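# Put the orange into the foam net sleeve

## Task

Get the orange into the foam net sleeve, and never pull on the net hard enough to rip it.

## Robot and tools

Robot: two arms, left_arm and right_arm, each with a two-finger gripper and a wrist camera. In the scene frame the origin sits at table-top height halfway between the nominal bases, +z points up, +x points out over the table, and left_arm is on the +y side (these names do not match image left and right). Calibrated bases: left_arm at (+0.031, +0.374, +0.006) m, right_arm at (+0.049, -0.254, +0.010) m, both turned almost nothing about z. A two-camera stand stands behind the arms. Cameras: cam_high, cam_low, cam_left_wrist, cam_right_wrist, each 672x504. The gripper fingers point along its +z and open and close along its y. end_effector_position is the spot between the pads, roughly 1 cm short of the fingertips.

Frames: hand positions, quaternions (wxyz), velocities and targets are given in each arm's own base frame. Offsets run along that arm's base axes, and rotation turns about the Hand target's position. Table items are in the scene frame.

The 14-number row, used by both motion tools: positions 1-7 are left_arm dx, dy, dz, rx, ry, rz, opening; positions 8-14 are the same for right_arm. Every number lies in [-1, 1]. dx..rz are offsets, not poses, measured from the arm's Hand target as it stood when the action or move began; 1.0 equals 0.6 m for dx/dy/dz or 180 degrees for rx/ry/rz, and rx, ry, rz form one rotation vector. A translation longer than 1.0 overall may be cut back along its direction. Sending the same offset twice moves the arm twice. Putting 0 in all six pose numbers asks nothing new of that arm. The opening is absolute, not an offset: +1 fully open (0.094 m), -1 closed. Always write the opening you want, since 0 means half open; to leave a gripper alone repeat its current command.

execute_actions(actions, cameras): actions is a list of actions; each action is a table of up to 15 rows, one per 1/30 s control step; fewer rows means the last row repeats until step 15. All rows in an action count from the action's start pose, not from the row before. Images come back only when actions is empty or cameras names them (["all"], a list of names, or [] for none). An unknown camera name voids the call.

move(target, speed, blend, opening_speed, grip_force, blocking, cameras): drives each gripper in a straight line toward its offset from the Hand target. target is one 14-number row or a list of up to 15 rows; every row counts from the same starting Hand targets. speed: m/s, 0.002 to 2.9, default 0.25 (turning up to twice that in rad/s), one value or one per row. blend: metres of corner rounding per row, 0 means stop at each. opening_speed: rate of the opening command per second on the -1..+1 scale, at least 0.2; use it to close gently on soft things. grip_force: newtons per pad, 10 to 50, one number or one per arm; it persists; lower values close slowly. blocking=false returns after about 0.5 s while motion continues. A move lasts at most 10 s, does not avoid obstacles or the other arm, and the gripper lags and may overshoot the commanded speed, most when the arm is stretched. Avoid paths passing close to an arm's own base; go around it. The result adds a move: line with the ending (done, off_target, moving, held, fault) and limits (paced = pose clipped, held = steps withheld).

wait(seconds 0-3600): lets time pass, sending nothing; a running move carries on. stop(): brakes the running move. zoom_image(camera, region [x0,y0,x1,y1] in pixels, at most 504 by 504): enlarges part of the newest image of that camera. read_manual(section "licences"): licence text only. finished_scene(scene): ends the current scene, given its number; irreversible. The orange must stay in the net afterwards with no help from the robot.

Results: per arm, end_effector_position (m) and end_effector_quat_wxyz, which may be off by a few cm; Hand target (last commanded pose after clipping, the base for next offsets); Tool commands; grip_measured (opening on the command scale, reads up to ~2.5 mm wide when empty, narrower than the object under squeeze); grip_effort_nm (gripper motor effort, negative closing, not pad force, never fully returns to zero); joint positions, velocities ("within noise" means still) and torques (friction and offsets make them unreliable; joints 1-3 wrap at ±28 N m). Orientation commands are clipped to 40 degrees from the measured one each step. Grippers often stop short or sag; check and resend the missing offset, and straighten a tilted gripper. Small moves may not happen or may veer.

Avoid: pulling the net hard (tearing), dropping the orange or letting anything leave the table, releasing things while they move, fast or hard contacts, hard hits on fixed or heavy objects, arms or grippers touching each other (including closing one gripper on the other's fingers), and long pushes or stretched holds that heat motors (MOTOR HOT at 75 °C; at 90 °C the arm folds and stays idle). An arm blocked by something keeps pressing; command a target back past its gripper to release. Loose objects may occasionally be nudged by outside disturbances.

Each tool is called after "Request:" as a command line: name --argument value for each argument, lists and objects as JSON in quotes; but a table of rows of numbers goes row by row, as --pt "numbers of a row", without its own name.

## Session

Request:
execute_actions --actions '[]'

Scene clock: 0.00 s.
left_arm: end_effector_position=(+0.3546, -0.1540, +0.2961) grip_measured=-0.985 grip_effort_nm=n/a end_effector_quat_wxyz=(+0.704, +0.632, +0.314, -0.079) | right_arm: end_effector_position=(+0.3417, +0.3432, +0.3010) grip_measured=-0.986 grip_effort_nm=n/a end_effector_quat_wxyz=(+0.308, -0.061, +0.693, +0.649)
Joint positions: left_arm=[0.032 1.426 0.862 0.578 1.252 0.985 0.001] | right_arm=[0.57 1.58 0.996 0.625 -0.644 1.065 0.001]
Joint velocities: within noise
Joint torques (N m): no reading
Heat: left arm: 31 °C; right arm: 33 °C.
Hand target: left_arm +0.3552, -0.1534, +0.2984; +0.705, +0.631, +0.314, -0.077 | right_arm +0.3419, +0.3423, +0.3099; +0.316, -0.065, +0.686, +0.652
Tool commands: left_gripper/opening=-1.0 right_gripper/opening=-1.0

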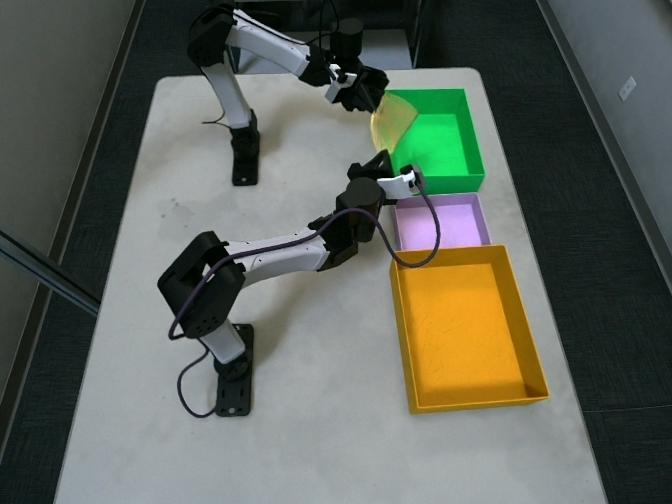

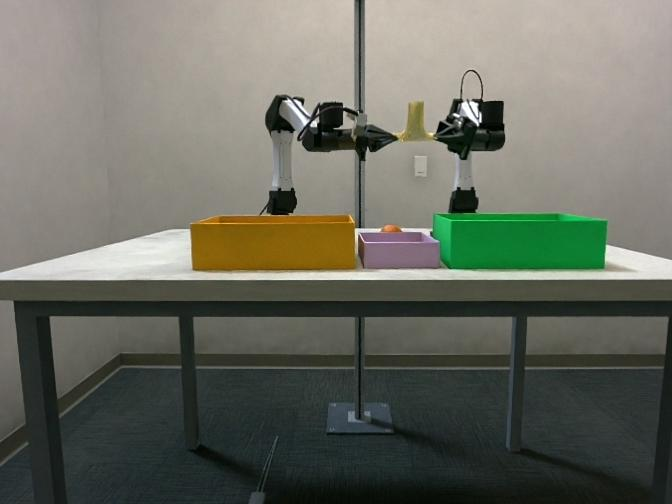

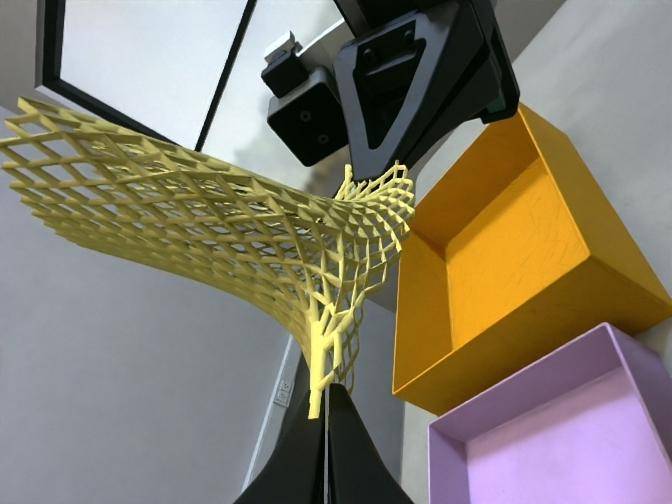

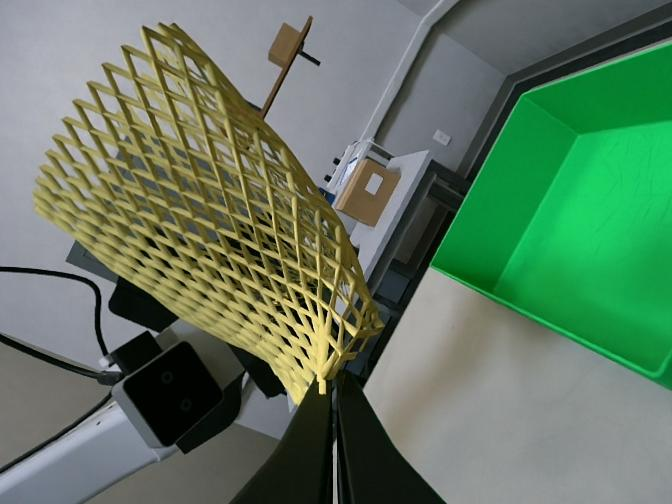

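Request:
zoom_image --camera "cam_high" --region '[320, 60, 500, 260]'

Request:
zoom_image --camera "cam_low" --region '[340, 80, 460, 280]'

Request:
move --target '[-0.1,0.15,0,0,0,0,-1,-0.1,0.15,0,0,0,0,-1]' --speed 0.15 --cameras '["all"]'

Scaled by 2.520 from the camera's image (finer frame: 960x720).

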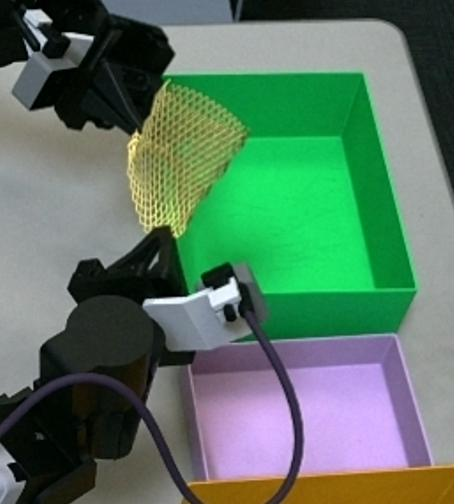

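Scaled by 2.520 from the camera's image (finer frame: 960x720).

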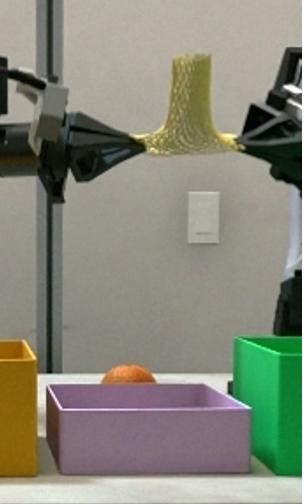

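Scene clock: 43.97 s.
left_arm: end_effector_position=(+0.2973, -0.0667, +0.3004) grip_measured=-0.985 grip_effort_nm=-0.82 end_effector_quat_wxyz=(+0.705, +0.631, +0.319, -0.054) | right_arm: end_effector_position=(+0.2756, +0.4298, +0.3035) grip_measured=-0.986 grip_effort_nm=-0.78 end_effector_quat_wxyz=(+0.303, -0.068, +0.689, +0.655)
Joint positions: left_arm=[0.387 1.232 0.722 0.578 1.565 0.957 0.001] | right_arm=[0.882 1.617 1.036 0.625 -0.353 1.055 0.001]
Joint torques (N m): left_arm=[1.17 -4.75 5.9 1.23 -0.05 -0.21] | right_arm=[0.39 -7.72 8.4 1.96 0.2 -0.19]
Heat: left arm: 40 °C; right arm: 41 °C.
Hand target: left_arm +0.2952, -0.0635, +0.2984; +0.705, +0.631, +0.314, -0.077 | right_arm +0.2820, +0.4322, +0.3100; +0.316, -0.065, +0.686, +0.652
Off the commanded pose: left_arm 0.004 m, 3 deg | right_arm 0.009 m, 2 deg.
joint sent to its limit (left arm) — joint 5 (wrist yaw), upper limit. The joint targets are off in orientation, not in position.
move: off_target (left_arm)

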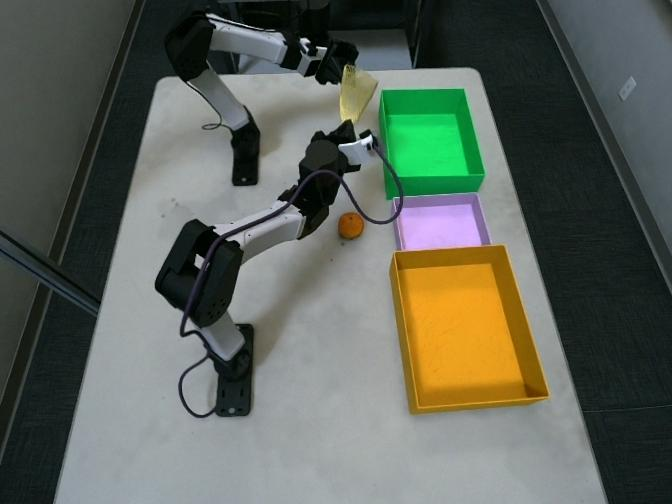

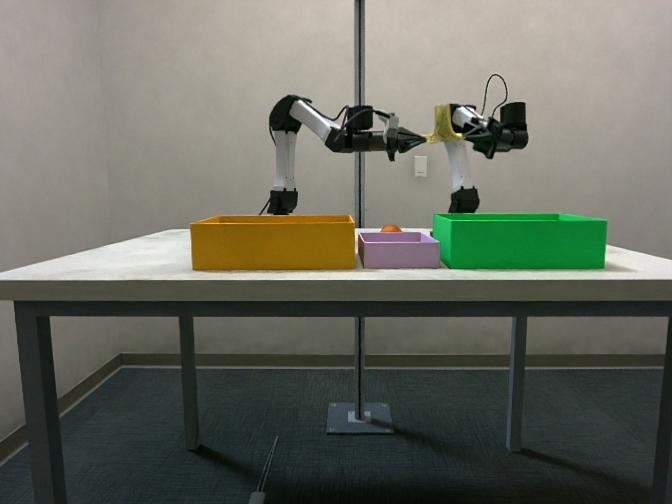

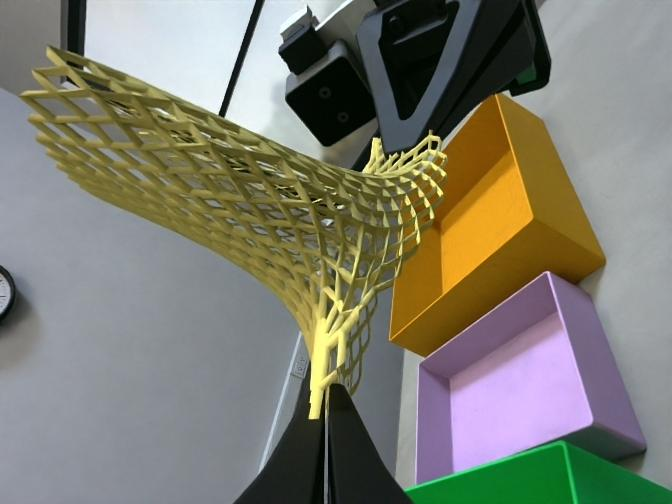

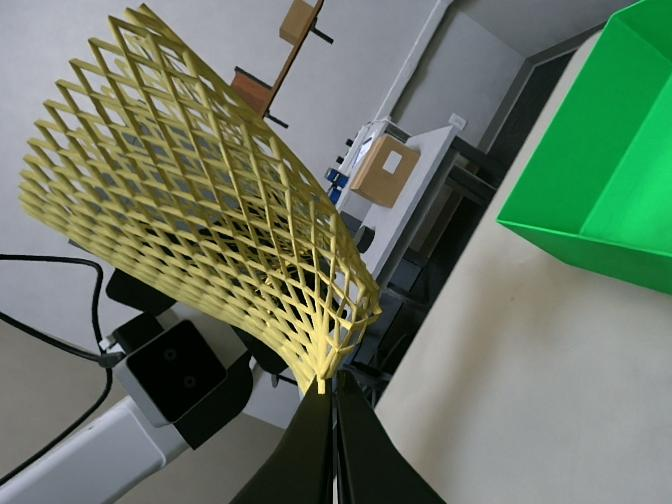

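Request:
move --target '[-0.045,-0.278,-0.275,0.183,0.066,0,-1,-0.047,-0.24,-0.295,-0.183,0.068,0,-1]' --speed 0.2 --cameras '["all"]'

Scene clock: 81.90 s.
left_arm: end_effector_position=(+0.2636, -0.2299, +0.1318) grip_measured=-0.985 grip_effort_nm=-0.82 end_effector_quat_wxyz=(+0.467, +0.794, +0.385, -0.053) | right_arm: end_effector_position=(+0.2557, +0.2928, +0.1321) grip_measured=-0.986 grip_effort_nm=-0.78 end_effector_quat_wxyz=(+0.212, -0.081, +0.871, +0.436)
Joint positions: left_arm=[-0.41 1.284 0.696 -0.191 0.654 1.547 0.001] | right_arm=[0.649 1.366 0.703 0.027 -0.469 0.705 0.001]
Joint torques (N m): left_arm=[-0.5 -3.49 8.83 1.46 0.09 -0.17] | right_arm=[-0.49 -7.56 5.44 1.62 -0.23 -0.18]
Heat: left arm: 39 °C; right arm: 44 °C.
Hand target: left_arm +0.2682, -0.2303, +0.1334; +0.461, +0.794, +0.393, -0.049 | right_arm +0.2538, +0.2882, +0.1329; +0.211, -0.083, +0.872, +0.434
Off the commanded pose: left_arm 0.005 m, 1 deg | right_arm 0.005 m, 0 deg.
move: done

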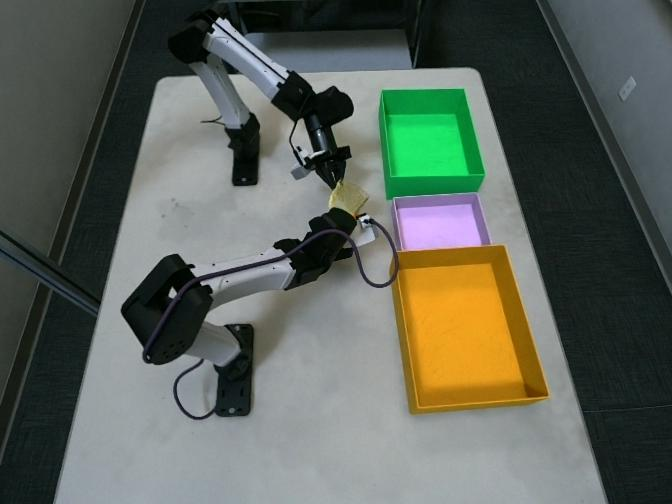

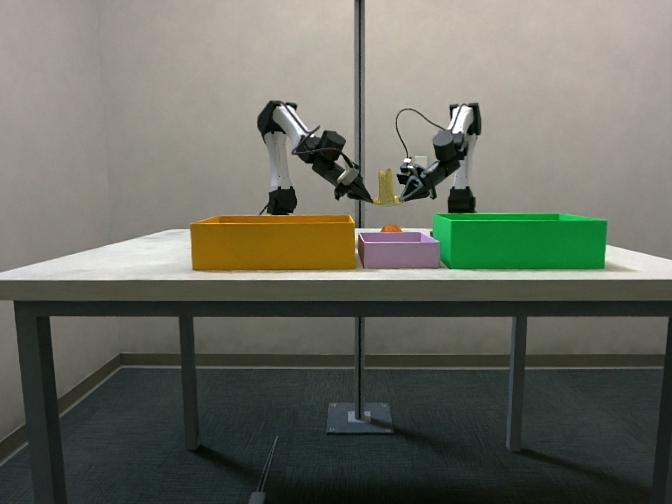

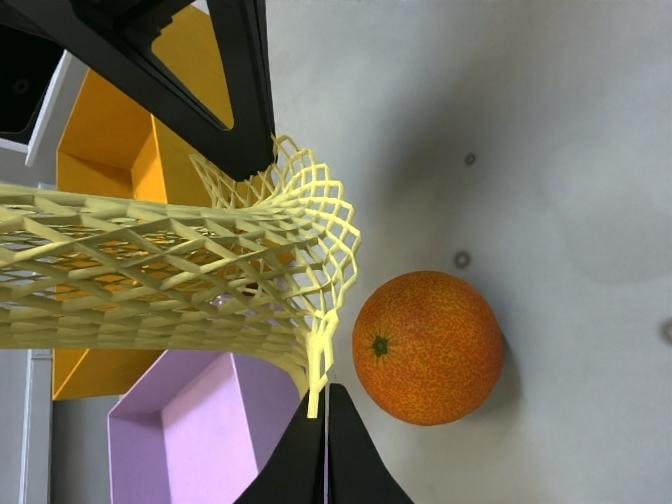

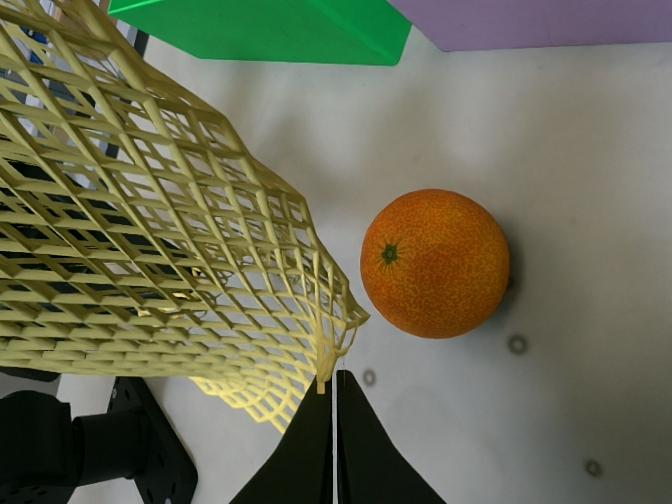

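Request:
move --target '[0.057,0.028,-0.065,0,0,0,-1,0.052,0.026,-0.065,0,0,0,-1]' --speed 0.15 --cameras '["all"]'

Request:
zoom_image --camera "cam_low" --region '[340, 140, 440, 260]'

Scene clock: 122.27 s.
left_arm: end_effector_position=(+0.2939, -0.2141, +0.0902) grip_measured=-0.985 grip_effort_nm=-0.82 end_effector_quat_wxyz=(+0.456, +0.794, +0.397, -0.058) | right_arm: end_effector_position=(+0.2778, +0.3021, +0.0891) grip_measured=-0.986 grip_effort_nm=-0.77 end_effector_quat_wxyz=(+0.202, -0.078, +0.876, +0.430)
Joint positions: left_arm=[-0.313 1.475 0.696 -0.082 0.707 1.629 0.001] | right_arm=[0.628 1.565 0.703 0.194 -0.486 0.689 0.001]
Joint torques (N m): left_arm=[0.92 -4.53 8.13 1.58 0.37 0.02] | right_arm=[-0.51 -6.12 6.72 1.9 -0.24 -0.16]
Heat: left arm: 41 °C; right arm: 40 °C.
Hand target: left_arm +0.3024, -0.2134, +0.0945; +0.462, +0.794, +0.393, -0.049 | right_arm +0.2849, +0.3039, +0.0939; +0.211, -0.083, +0.872, +0.435
Off the commanded pose: left_arm 0.009 m, 1 deg | right_arm 0.009 m, 1 deg.
move: done

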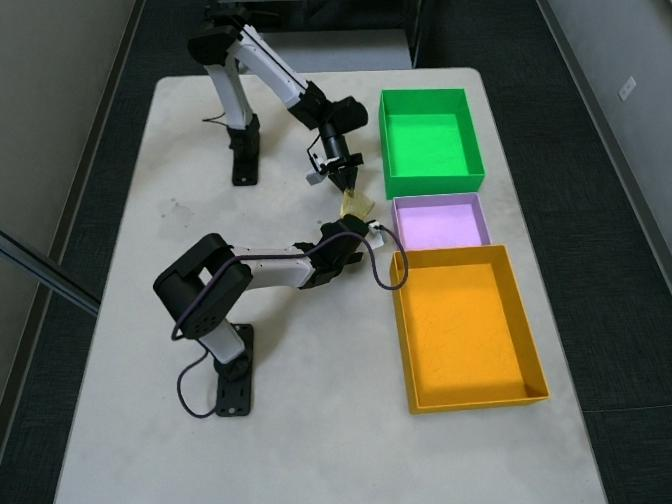

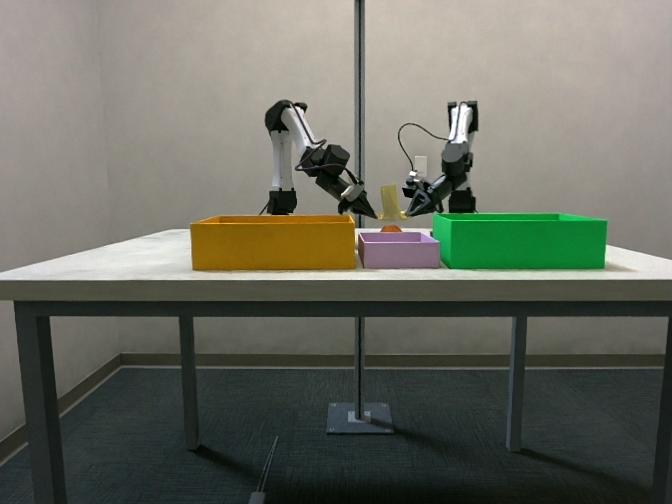

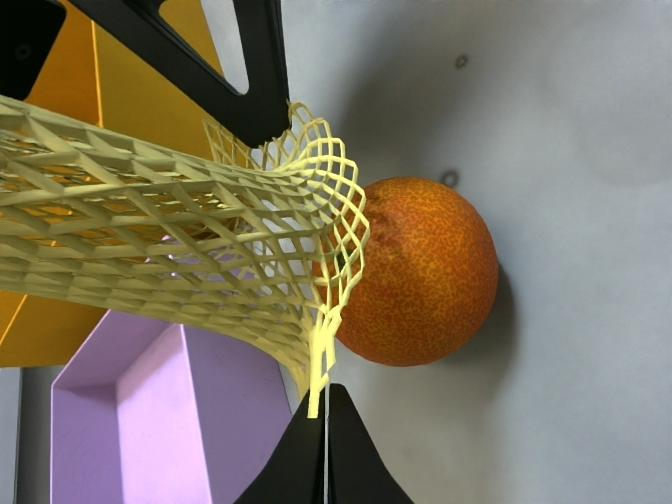

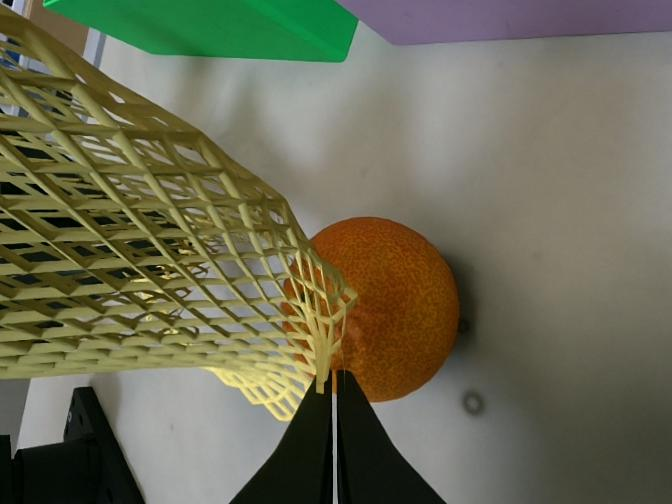

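Scaled by 4.200 from the camera's image (finer frame: 960x720).

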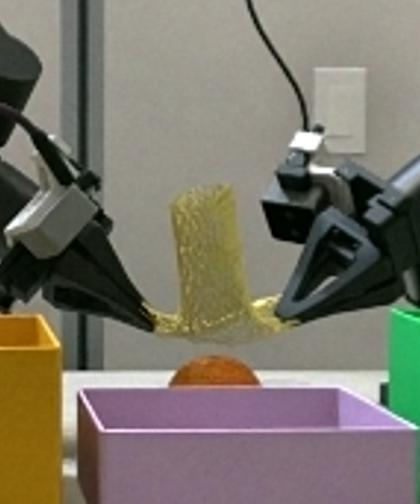

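Request:
move --target '[0.003,-0.005,-0.06,0,0,0,-1,0.003,0.012,-0.055,0,0,0,-1]' --speed 0.08 --cameras '["cam_low","cam_left_wrist","cam_right_wrist"]'

Request:
zoom_image --camera "cam_low" --region '[340, 140, 440, 260]'

Scene clock: 142.93 s.
left_arm: end_effector_position=(+0.3065, -0.2182, +0.0662) grip_measured=-0.985 grip_effort_nm=-0.82 end_effector_quat_wxyz=(+0.468, +0.792, +0.388, -0.046) | right_arm: end_effector_position=(+0.2901, +0.3110, +0.0682) grip_measured=-0.986 grip_effort_nm=-0.78 end_effector_quat_wxyz=(+0.215, -0.082, +0.869, +0.438)
Joint positions: left_arm=[-0.313 1.585 0.658 0.103 0.708 1.629 0.001] | right_arm=[0.628 1.685 0.691 0.359 -0.486 0.689 0.001]
Joint torques (N m): left_arm=[0.02 -5.05 5.05 1.64 0.28 -0.05] | right_arm=[0.91 -6.72 4.18 1.93 -0.11 -0.05]
Heat: left arm: 41 °C; right arm: 40 °C.
Hand target: left_arm +0.3042, -0.2164, +0.0584; +0.461, +0.794, +0.393, -0.049 | right_arm +0.2868, +0.3111, +0.0611; +0.211, -0.083, +0.872, +0.435
Off the commanded pose: left_arm 0.008 m, 1 deg | right_arm 0.008 m, 1 deg.
move: done

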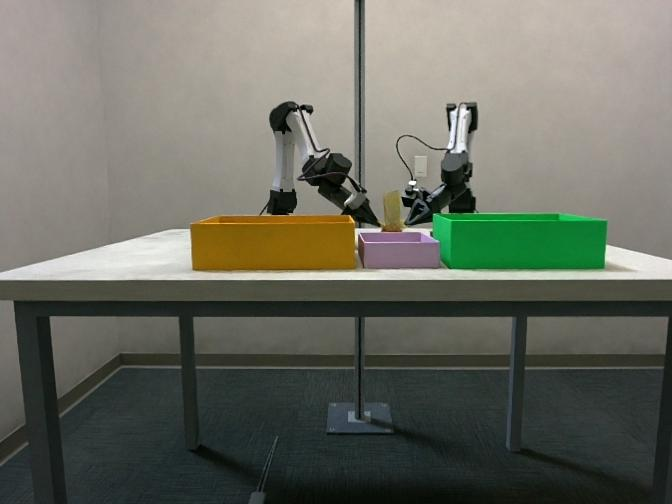

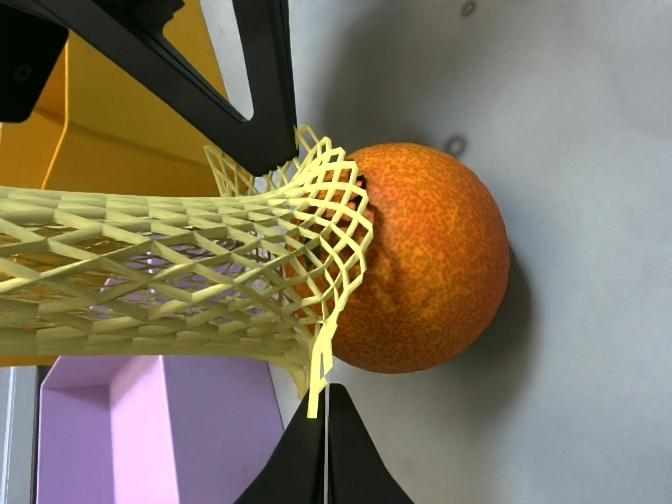

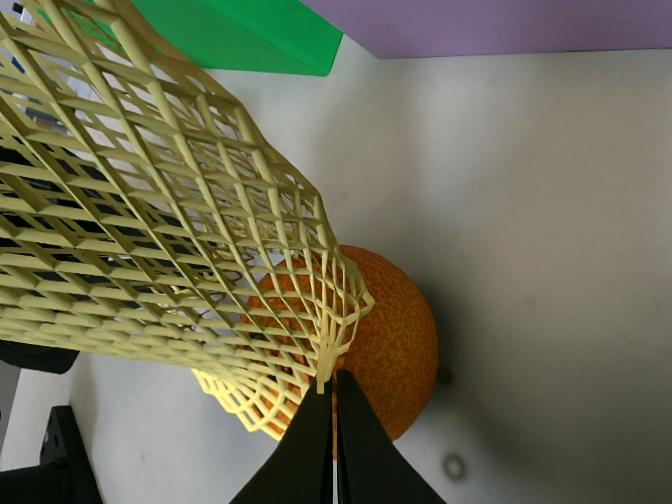

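Scaled by 4.200 from the camera's image (finer frame: 960x720).

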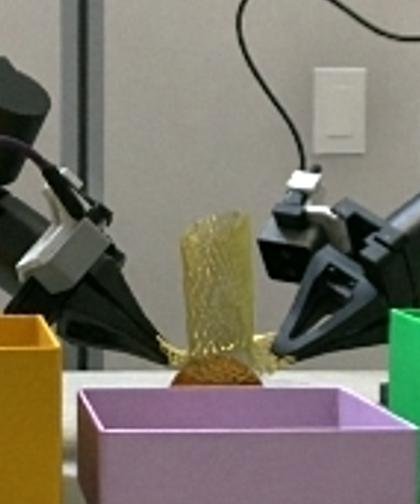

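Request:
move --pt "-0.018 -0.002 -0.015 0 0 0 -1 -0.018 0.002 -0.015 0 0 0 -1" --pt "-0.018 -0.004 -0.055 0 0 0 -1 -0.018 0.002 -0.058 0 0 0 -1" --speed 0.07 --blend 0.005 --cameras '["cam_low","cam_left_wrist","cam_right_wrist"]'

Request:
zoom_image --camera "cam_low" --region '[340, 140, 440, 260]'

Scene clock: 161.70 s.
left_arm: end_effector_position=(+0.3063, -0.2189, +0.0425) grip_measured=-0.985 grip_effort_nm=-0.80 end_effector_quat_wxyz=(+0.481, +0.790, +0.378, -0.023) | right_arm: end_effector_position=(+0.2876, +0.3203, +0.0605) grip_measured=-0.986 grip_effort_nm=-0.78 end_effector_quat_wxyz=(+0.251, -0.099, +0.844, +0.464)
Joint positions: left_arm=[-0.323 1.658 0.568 0.325 0.687 1.624 0.001] | right_arm=[0.652 1.758 0.613 0.622 -0.478 0.699 0.001]
Joint torques (N m): left_arm=[-1.17 -4.27 3.93 1.37 0.32 -0.2] | right_arm=[1.03 -4.71 3.07 1.32 0.04 0.02]
Heat: left arm: 40 °C; right arm: 39 °C.
Hand target: left_arm +0.2934, -0.2189, +0.0254; +0.461, +0.794, +0.393, -0.049 | right_arm +0.2760, +0.3122, +0.0261; +0.211, -0.083, +0.872, +0.434
Off the commanded pose: left_arm 0.021 m, 4 deg | right_arm 0.037 m, 7 deg.
move: off_target (left_arm, right_arm)

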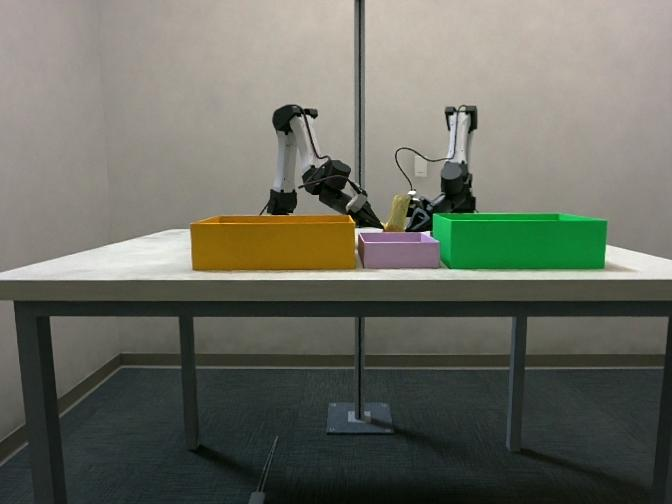

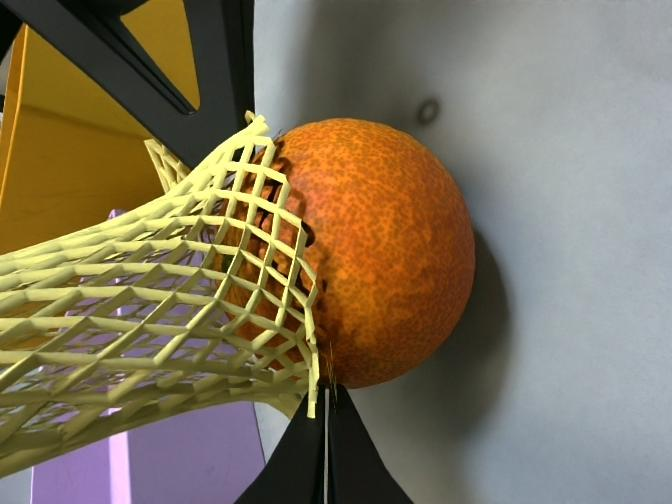

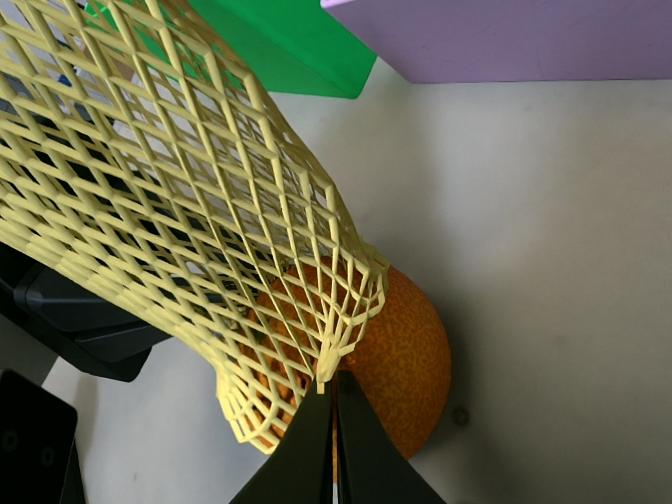

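Scaled by 4.200 from the camera's image (finer frame: 960x720).

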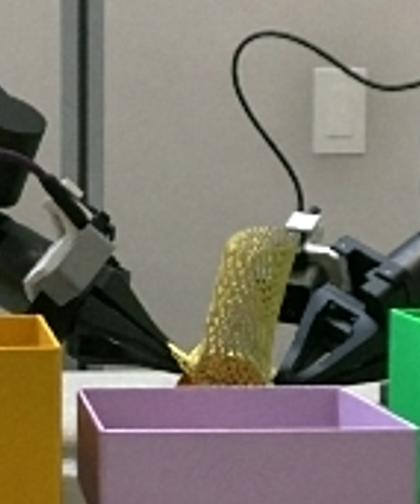

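Request:
move --pt "0 0.008 0.005 0 0 0 -1 0.01 -0.025 0.05 0 0 0 -1" --pt "-0.005 0.008 0 0 0 0 -1 -0.005 -0.025 0.03 0 0 0 -1" --pt "-0.005 0.008 -0.008 0 0 0 -1 -0.005 -0.022 -0.008 0 0 0 -1" --speed 0.08 --blend 0.006 --cameras '["cam_low","cam_left_wrist","cam_right_wrist"]'

Request:
zoom_image --camera "cam_low" --region '[340, 140, 440, 260]'

Scene clock: 188.67 s.
left_arm: end_effector_position=(+0.2984, -0.2185, +0.0354) grip_measured=-0.985 grip_effort_nm=-0.80 end_effector_quat_wxyz=(+0.479, +0.791, +0.378, -0.035) | right_arm: end_effector_position=(+0.2808, +0.3008, +0.0345) grip_measured=-0.986 grip_effort_nm=-0.77 end_effector_quat_wxyz=(+0.226, -0.081, +0.864, +0.443)
Joint positions: left_arm=[-0.323 1.669 0.545 0.341 0.703 1.624 0.001] | right_arm=[0.621 1.773 0.566 0.598 -0.487 0.692 0.001]
Joint torques (N m): left_arm=[0.18 -4.53 3.9 1.41 0.26 -0.08] | right_arm=[1.06 -5.97 3.34 1.75 -0.14 -0.13]
Heat: left arm: 38 °C; right arm: 37 °C.
Hand target: left_arm +0.2903, -0.2141, +0.0205; +0.461, +0.794, +0.393, -0.049 | right_arm +0.2730, +0.2991, +0.0215; +0.211, -0.083, +0.872, +0.435
Off the commanded pose: left_arm 0.017 m, 3 deg | right_arm 0.015 m, 2 deg.
move: off_target (left_arm, right_arm)

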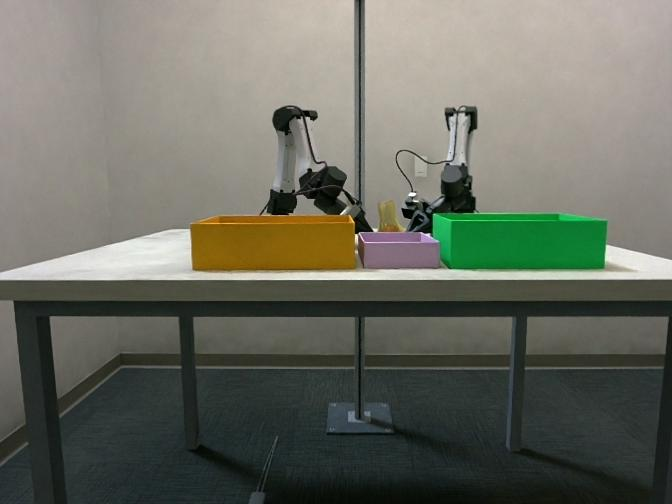

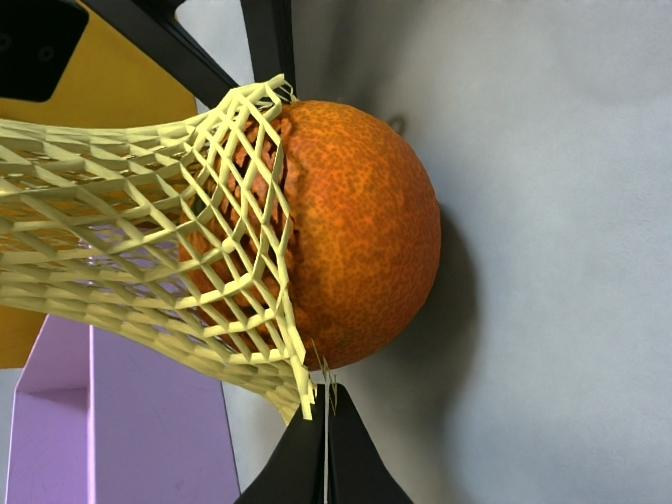

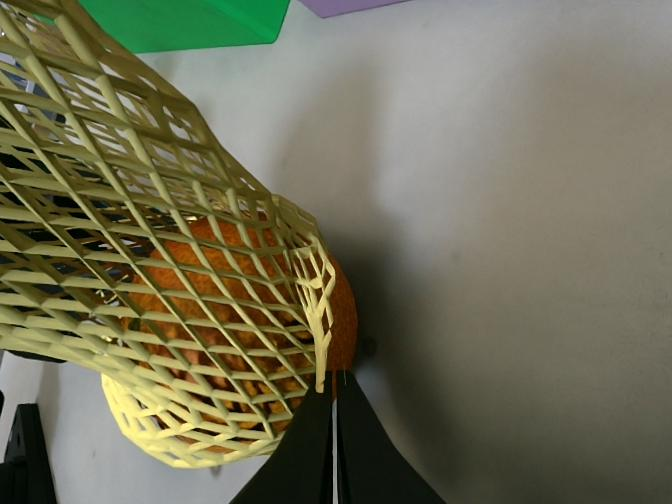

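Scaled by 4.200 from the camera's image (finer frame: 960x720).

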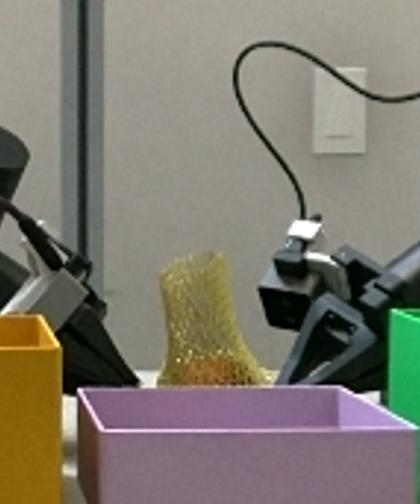

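Request:
move --target '[-0.012,-0.006,-0.036,0,0,0,-1,-0.012,0.008,-0.038,0,0,0,-1]' --speed 0.06 --cameras '["cam_low","cam_left_wrist","cam_right_wrist"]'

Request:
zoom_image --camera "cam_low" --region '[340, 140, 440, 260]'

Scene clock: 208.90 s.
left_arm: end_effector_position=(+0.2942, -0.2200, +0.0172) grip_measured=-0.985 grip_effort_nm=-0.78 end_effector_quat_wxyz=(+0.486, +0.789, +0.373, -0.031) | right_arm: end_effector_position=(+0.2686, +0.3080, +0.0116) grip_measured=-0.986 grip_effort_nm=-0.78 end_effector_quat_wxyz=(+0.219, -0.093, +0.861, +0.449)
Joint positions: left_arm=[-0.331 1.747 0.493 0.494 0.703 1.616 0.001] | right_arm=[0.653 1.873 0.532 0.737 -0.487 0.698 0.001]
Joint torques (N m): left_arm=[-1.24 -4.34 3.38 1.38 0.1 -0.2] | right_arm=[0.84 -6.09 3.03 1.78 0.1 0.01]
Heat: left arm: 37 °C; right arm: 38 °C.
Hand target: left_arm +0.2832, -0.2176, -0.0011; +0.461, +0.794, +0.393, -0.049 | right_arm +0.2658, +0.3038, -0.0015; +0.211, -0.083, +0.872, +0.434
Off the commanded pose: left_arm 0.022 m, 4 deg | right_arm 0.014 m, 2 deg.
move: off_target (left_arm, right_arm)

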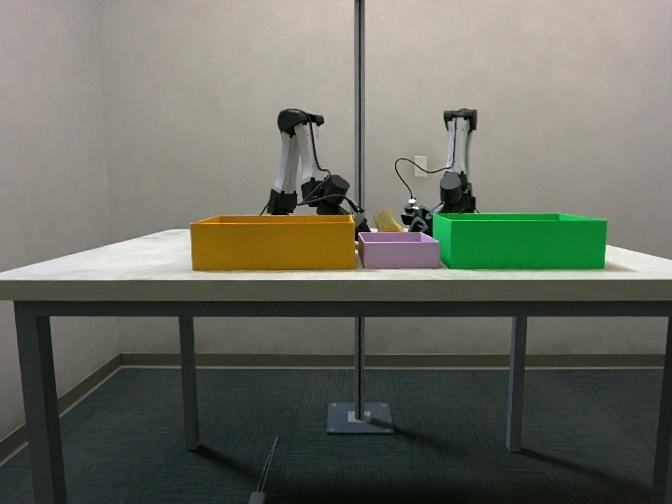

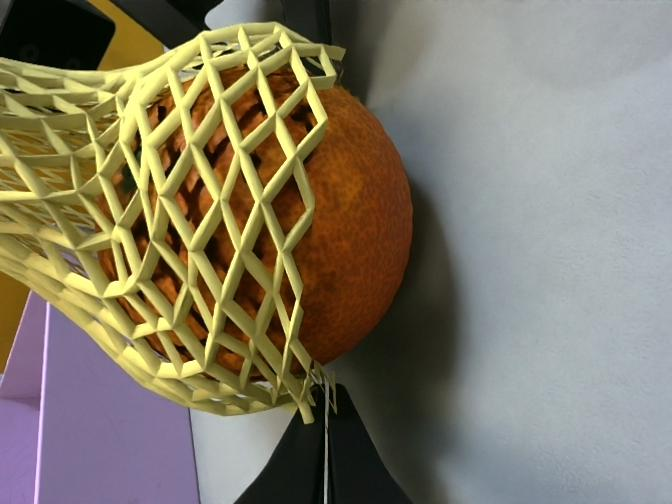

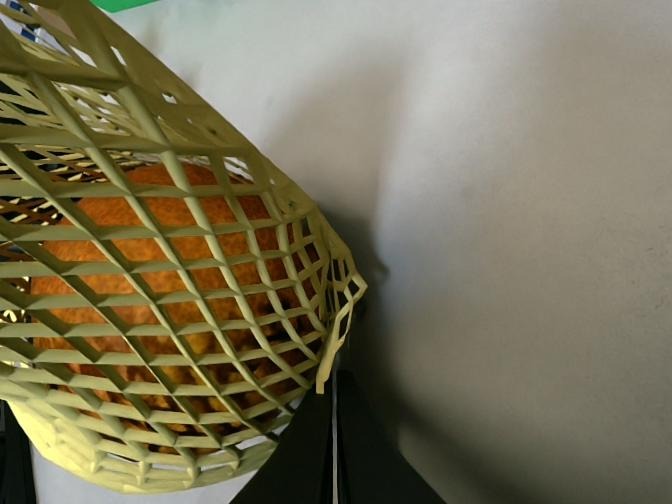

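Scaled by 4.200 from the camera's image (finer frame: 960x720).

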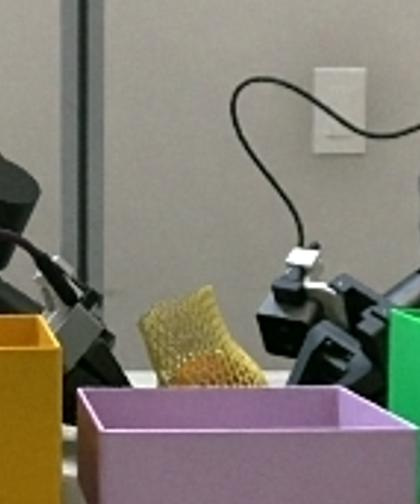

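Request:
move --target '[0.01,0,0.02,0,0,0,-0.72,0.005,0,0.02,0,0,0,-0.72]' --speed 0.05 --opening_speed 0.4 --cameras '["cam_low","cam_left_wrist","cam_right_wrist"]'

Scene clock: 221.63 s.
left_arm: end_effector_position=(+0.2877, -0.2177, +0.0100) grip_measured=-0.722 grip_effort_nm=0.11 end_effector_quat_wxyz=(+0.468, +0.793, +0.387, -0.050) | right_arm: end_effector_position=(+0.2667, +0.3065, +0.0121) grip_measured=-0.723 grip_effort_nm=0.12 end_effector_quat_wxyz=(+0.213, -0.091, +0.865, +0.446)
Joint positions: left_arm=[-0.331 1.745 0.502 0.425 0.703 1.615 0.013] | right_arm=[0.653 1.856 0.532 0.706 -0.487 0.699 0.013]
Joint torques (N m): left_arm=[-0.53 -7.31 5.61 1.22 0.18 -0.14] | right_arm=[0.27 -9.22 4.42 1.42 0.04 -0.02]
Heat: left arm: 36 °C; right arm: 39 °C.
Hand target: left_arm +0.2892, -0.2177, +0.0110; +0.461, +0.794, +0.393, -0.049 | right_arm +0.2688, +0.3038, +0.0105; +0.211, -0.083, +0.872, +0.434
Off the commanded pose: left_arm 0.002 m, 1 deg | right_arm 0.004 m, 2 deg.
move: done

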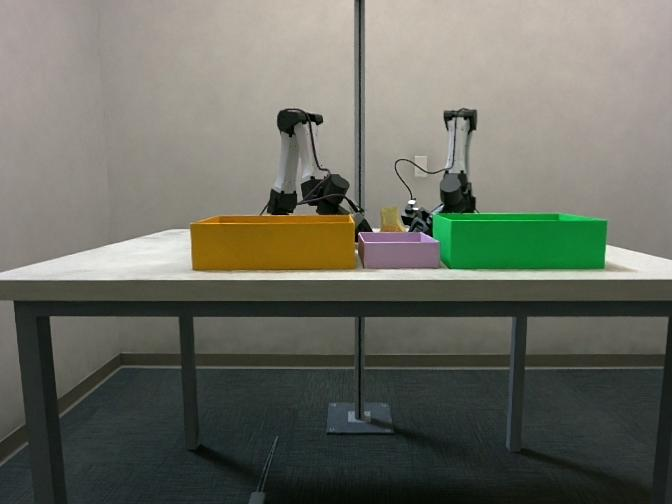

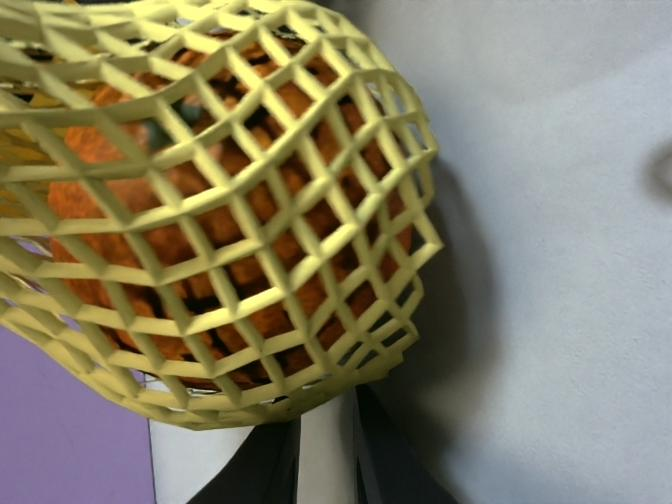

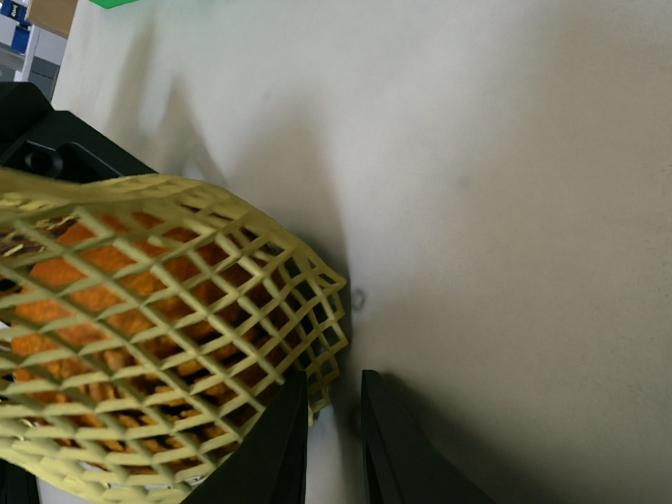

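Request:
move --target '[-0.045,0.13,0.093,0,0,0,-0.72,-0.05,-0.132,0.09,0,0,0,-0.72]' --speed 0.08 --cameras '["cam_high","cam_left_wrist"]'

Scene clock: 234.67 s.
left_arm: end_effector_position=(+0.2574, -0.1398, +0.0586) grip_measured=-0.722 grip_effort_nm=0.10 end_effector_quat_wxyz=(+0.454, +0.794, +0.401, -0.055) | right_arm: end_effector_position=(+0.2408, +0.2250, +0.0610) grip_measured=-0.722 grip_effort_nm=0.10 end_effector_quat_wxyz=(+0.210, -0.076, +0.875, +0.430)
Joint positions: left_arm=[-0.032 1.382 0.519 -0.23 0.856 1.952 0.013] | right_arm=[0.44 1.356 0.392 0.235 -0.62 0.551 0.013]
Joint torques (N m): left_arm=[0.54 -4.78 7.49 0.91 0.57 0.06] | right_arm=[-0.16 -6.19 4.94 1.58 -0.38 -0.17]
Heat: left arm: 38 °C; right arm: 41 °C.
Hand target: left_arm +0.2622, -0.1397, +0.0669; +0.462, +0.794, +0.393, -0.049 | right_arm +0.2388, +0.2246, +0.0646; +0.211, -0.083, +0.872, +0.434
Off the commanded pose: left_arm 0.009 m, 1 deg | right_arm 0.004 m, 1 deg.
move: done

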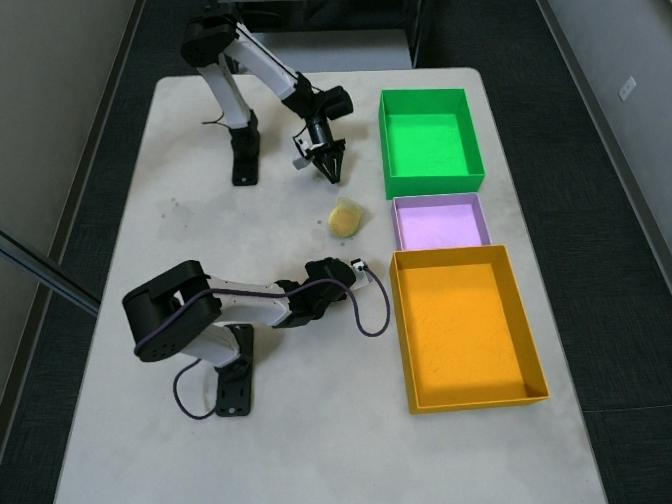

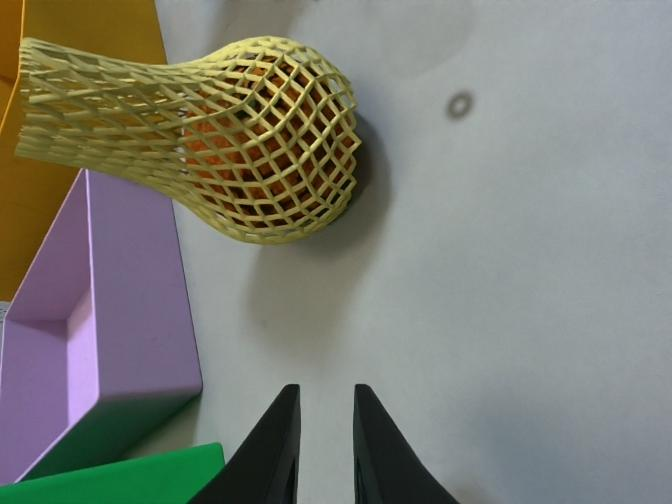

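Request:
finished_scene --scene 1

The scene is finished: the task was done.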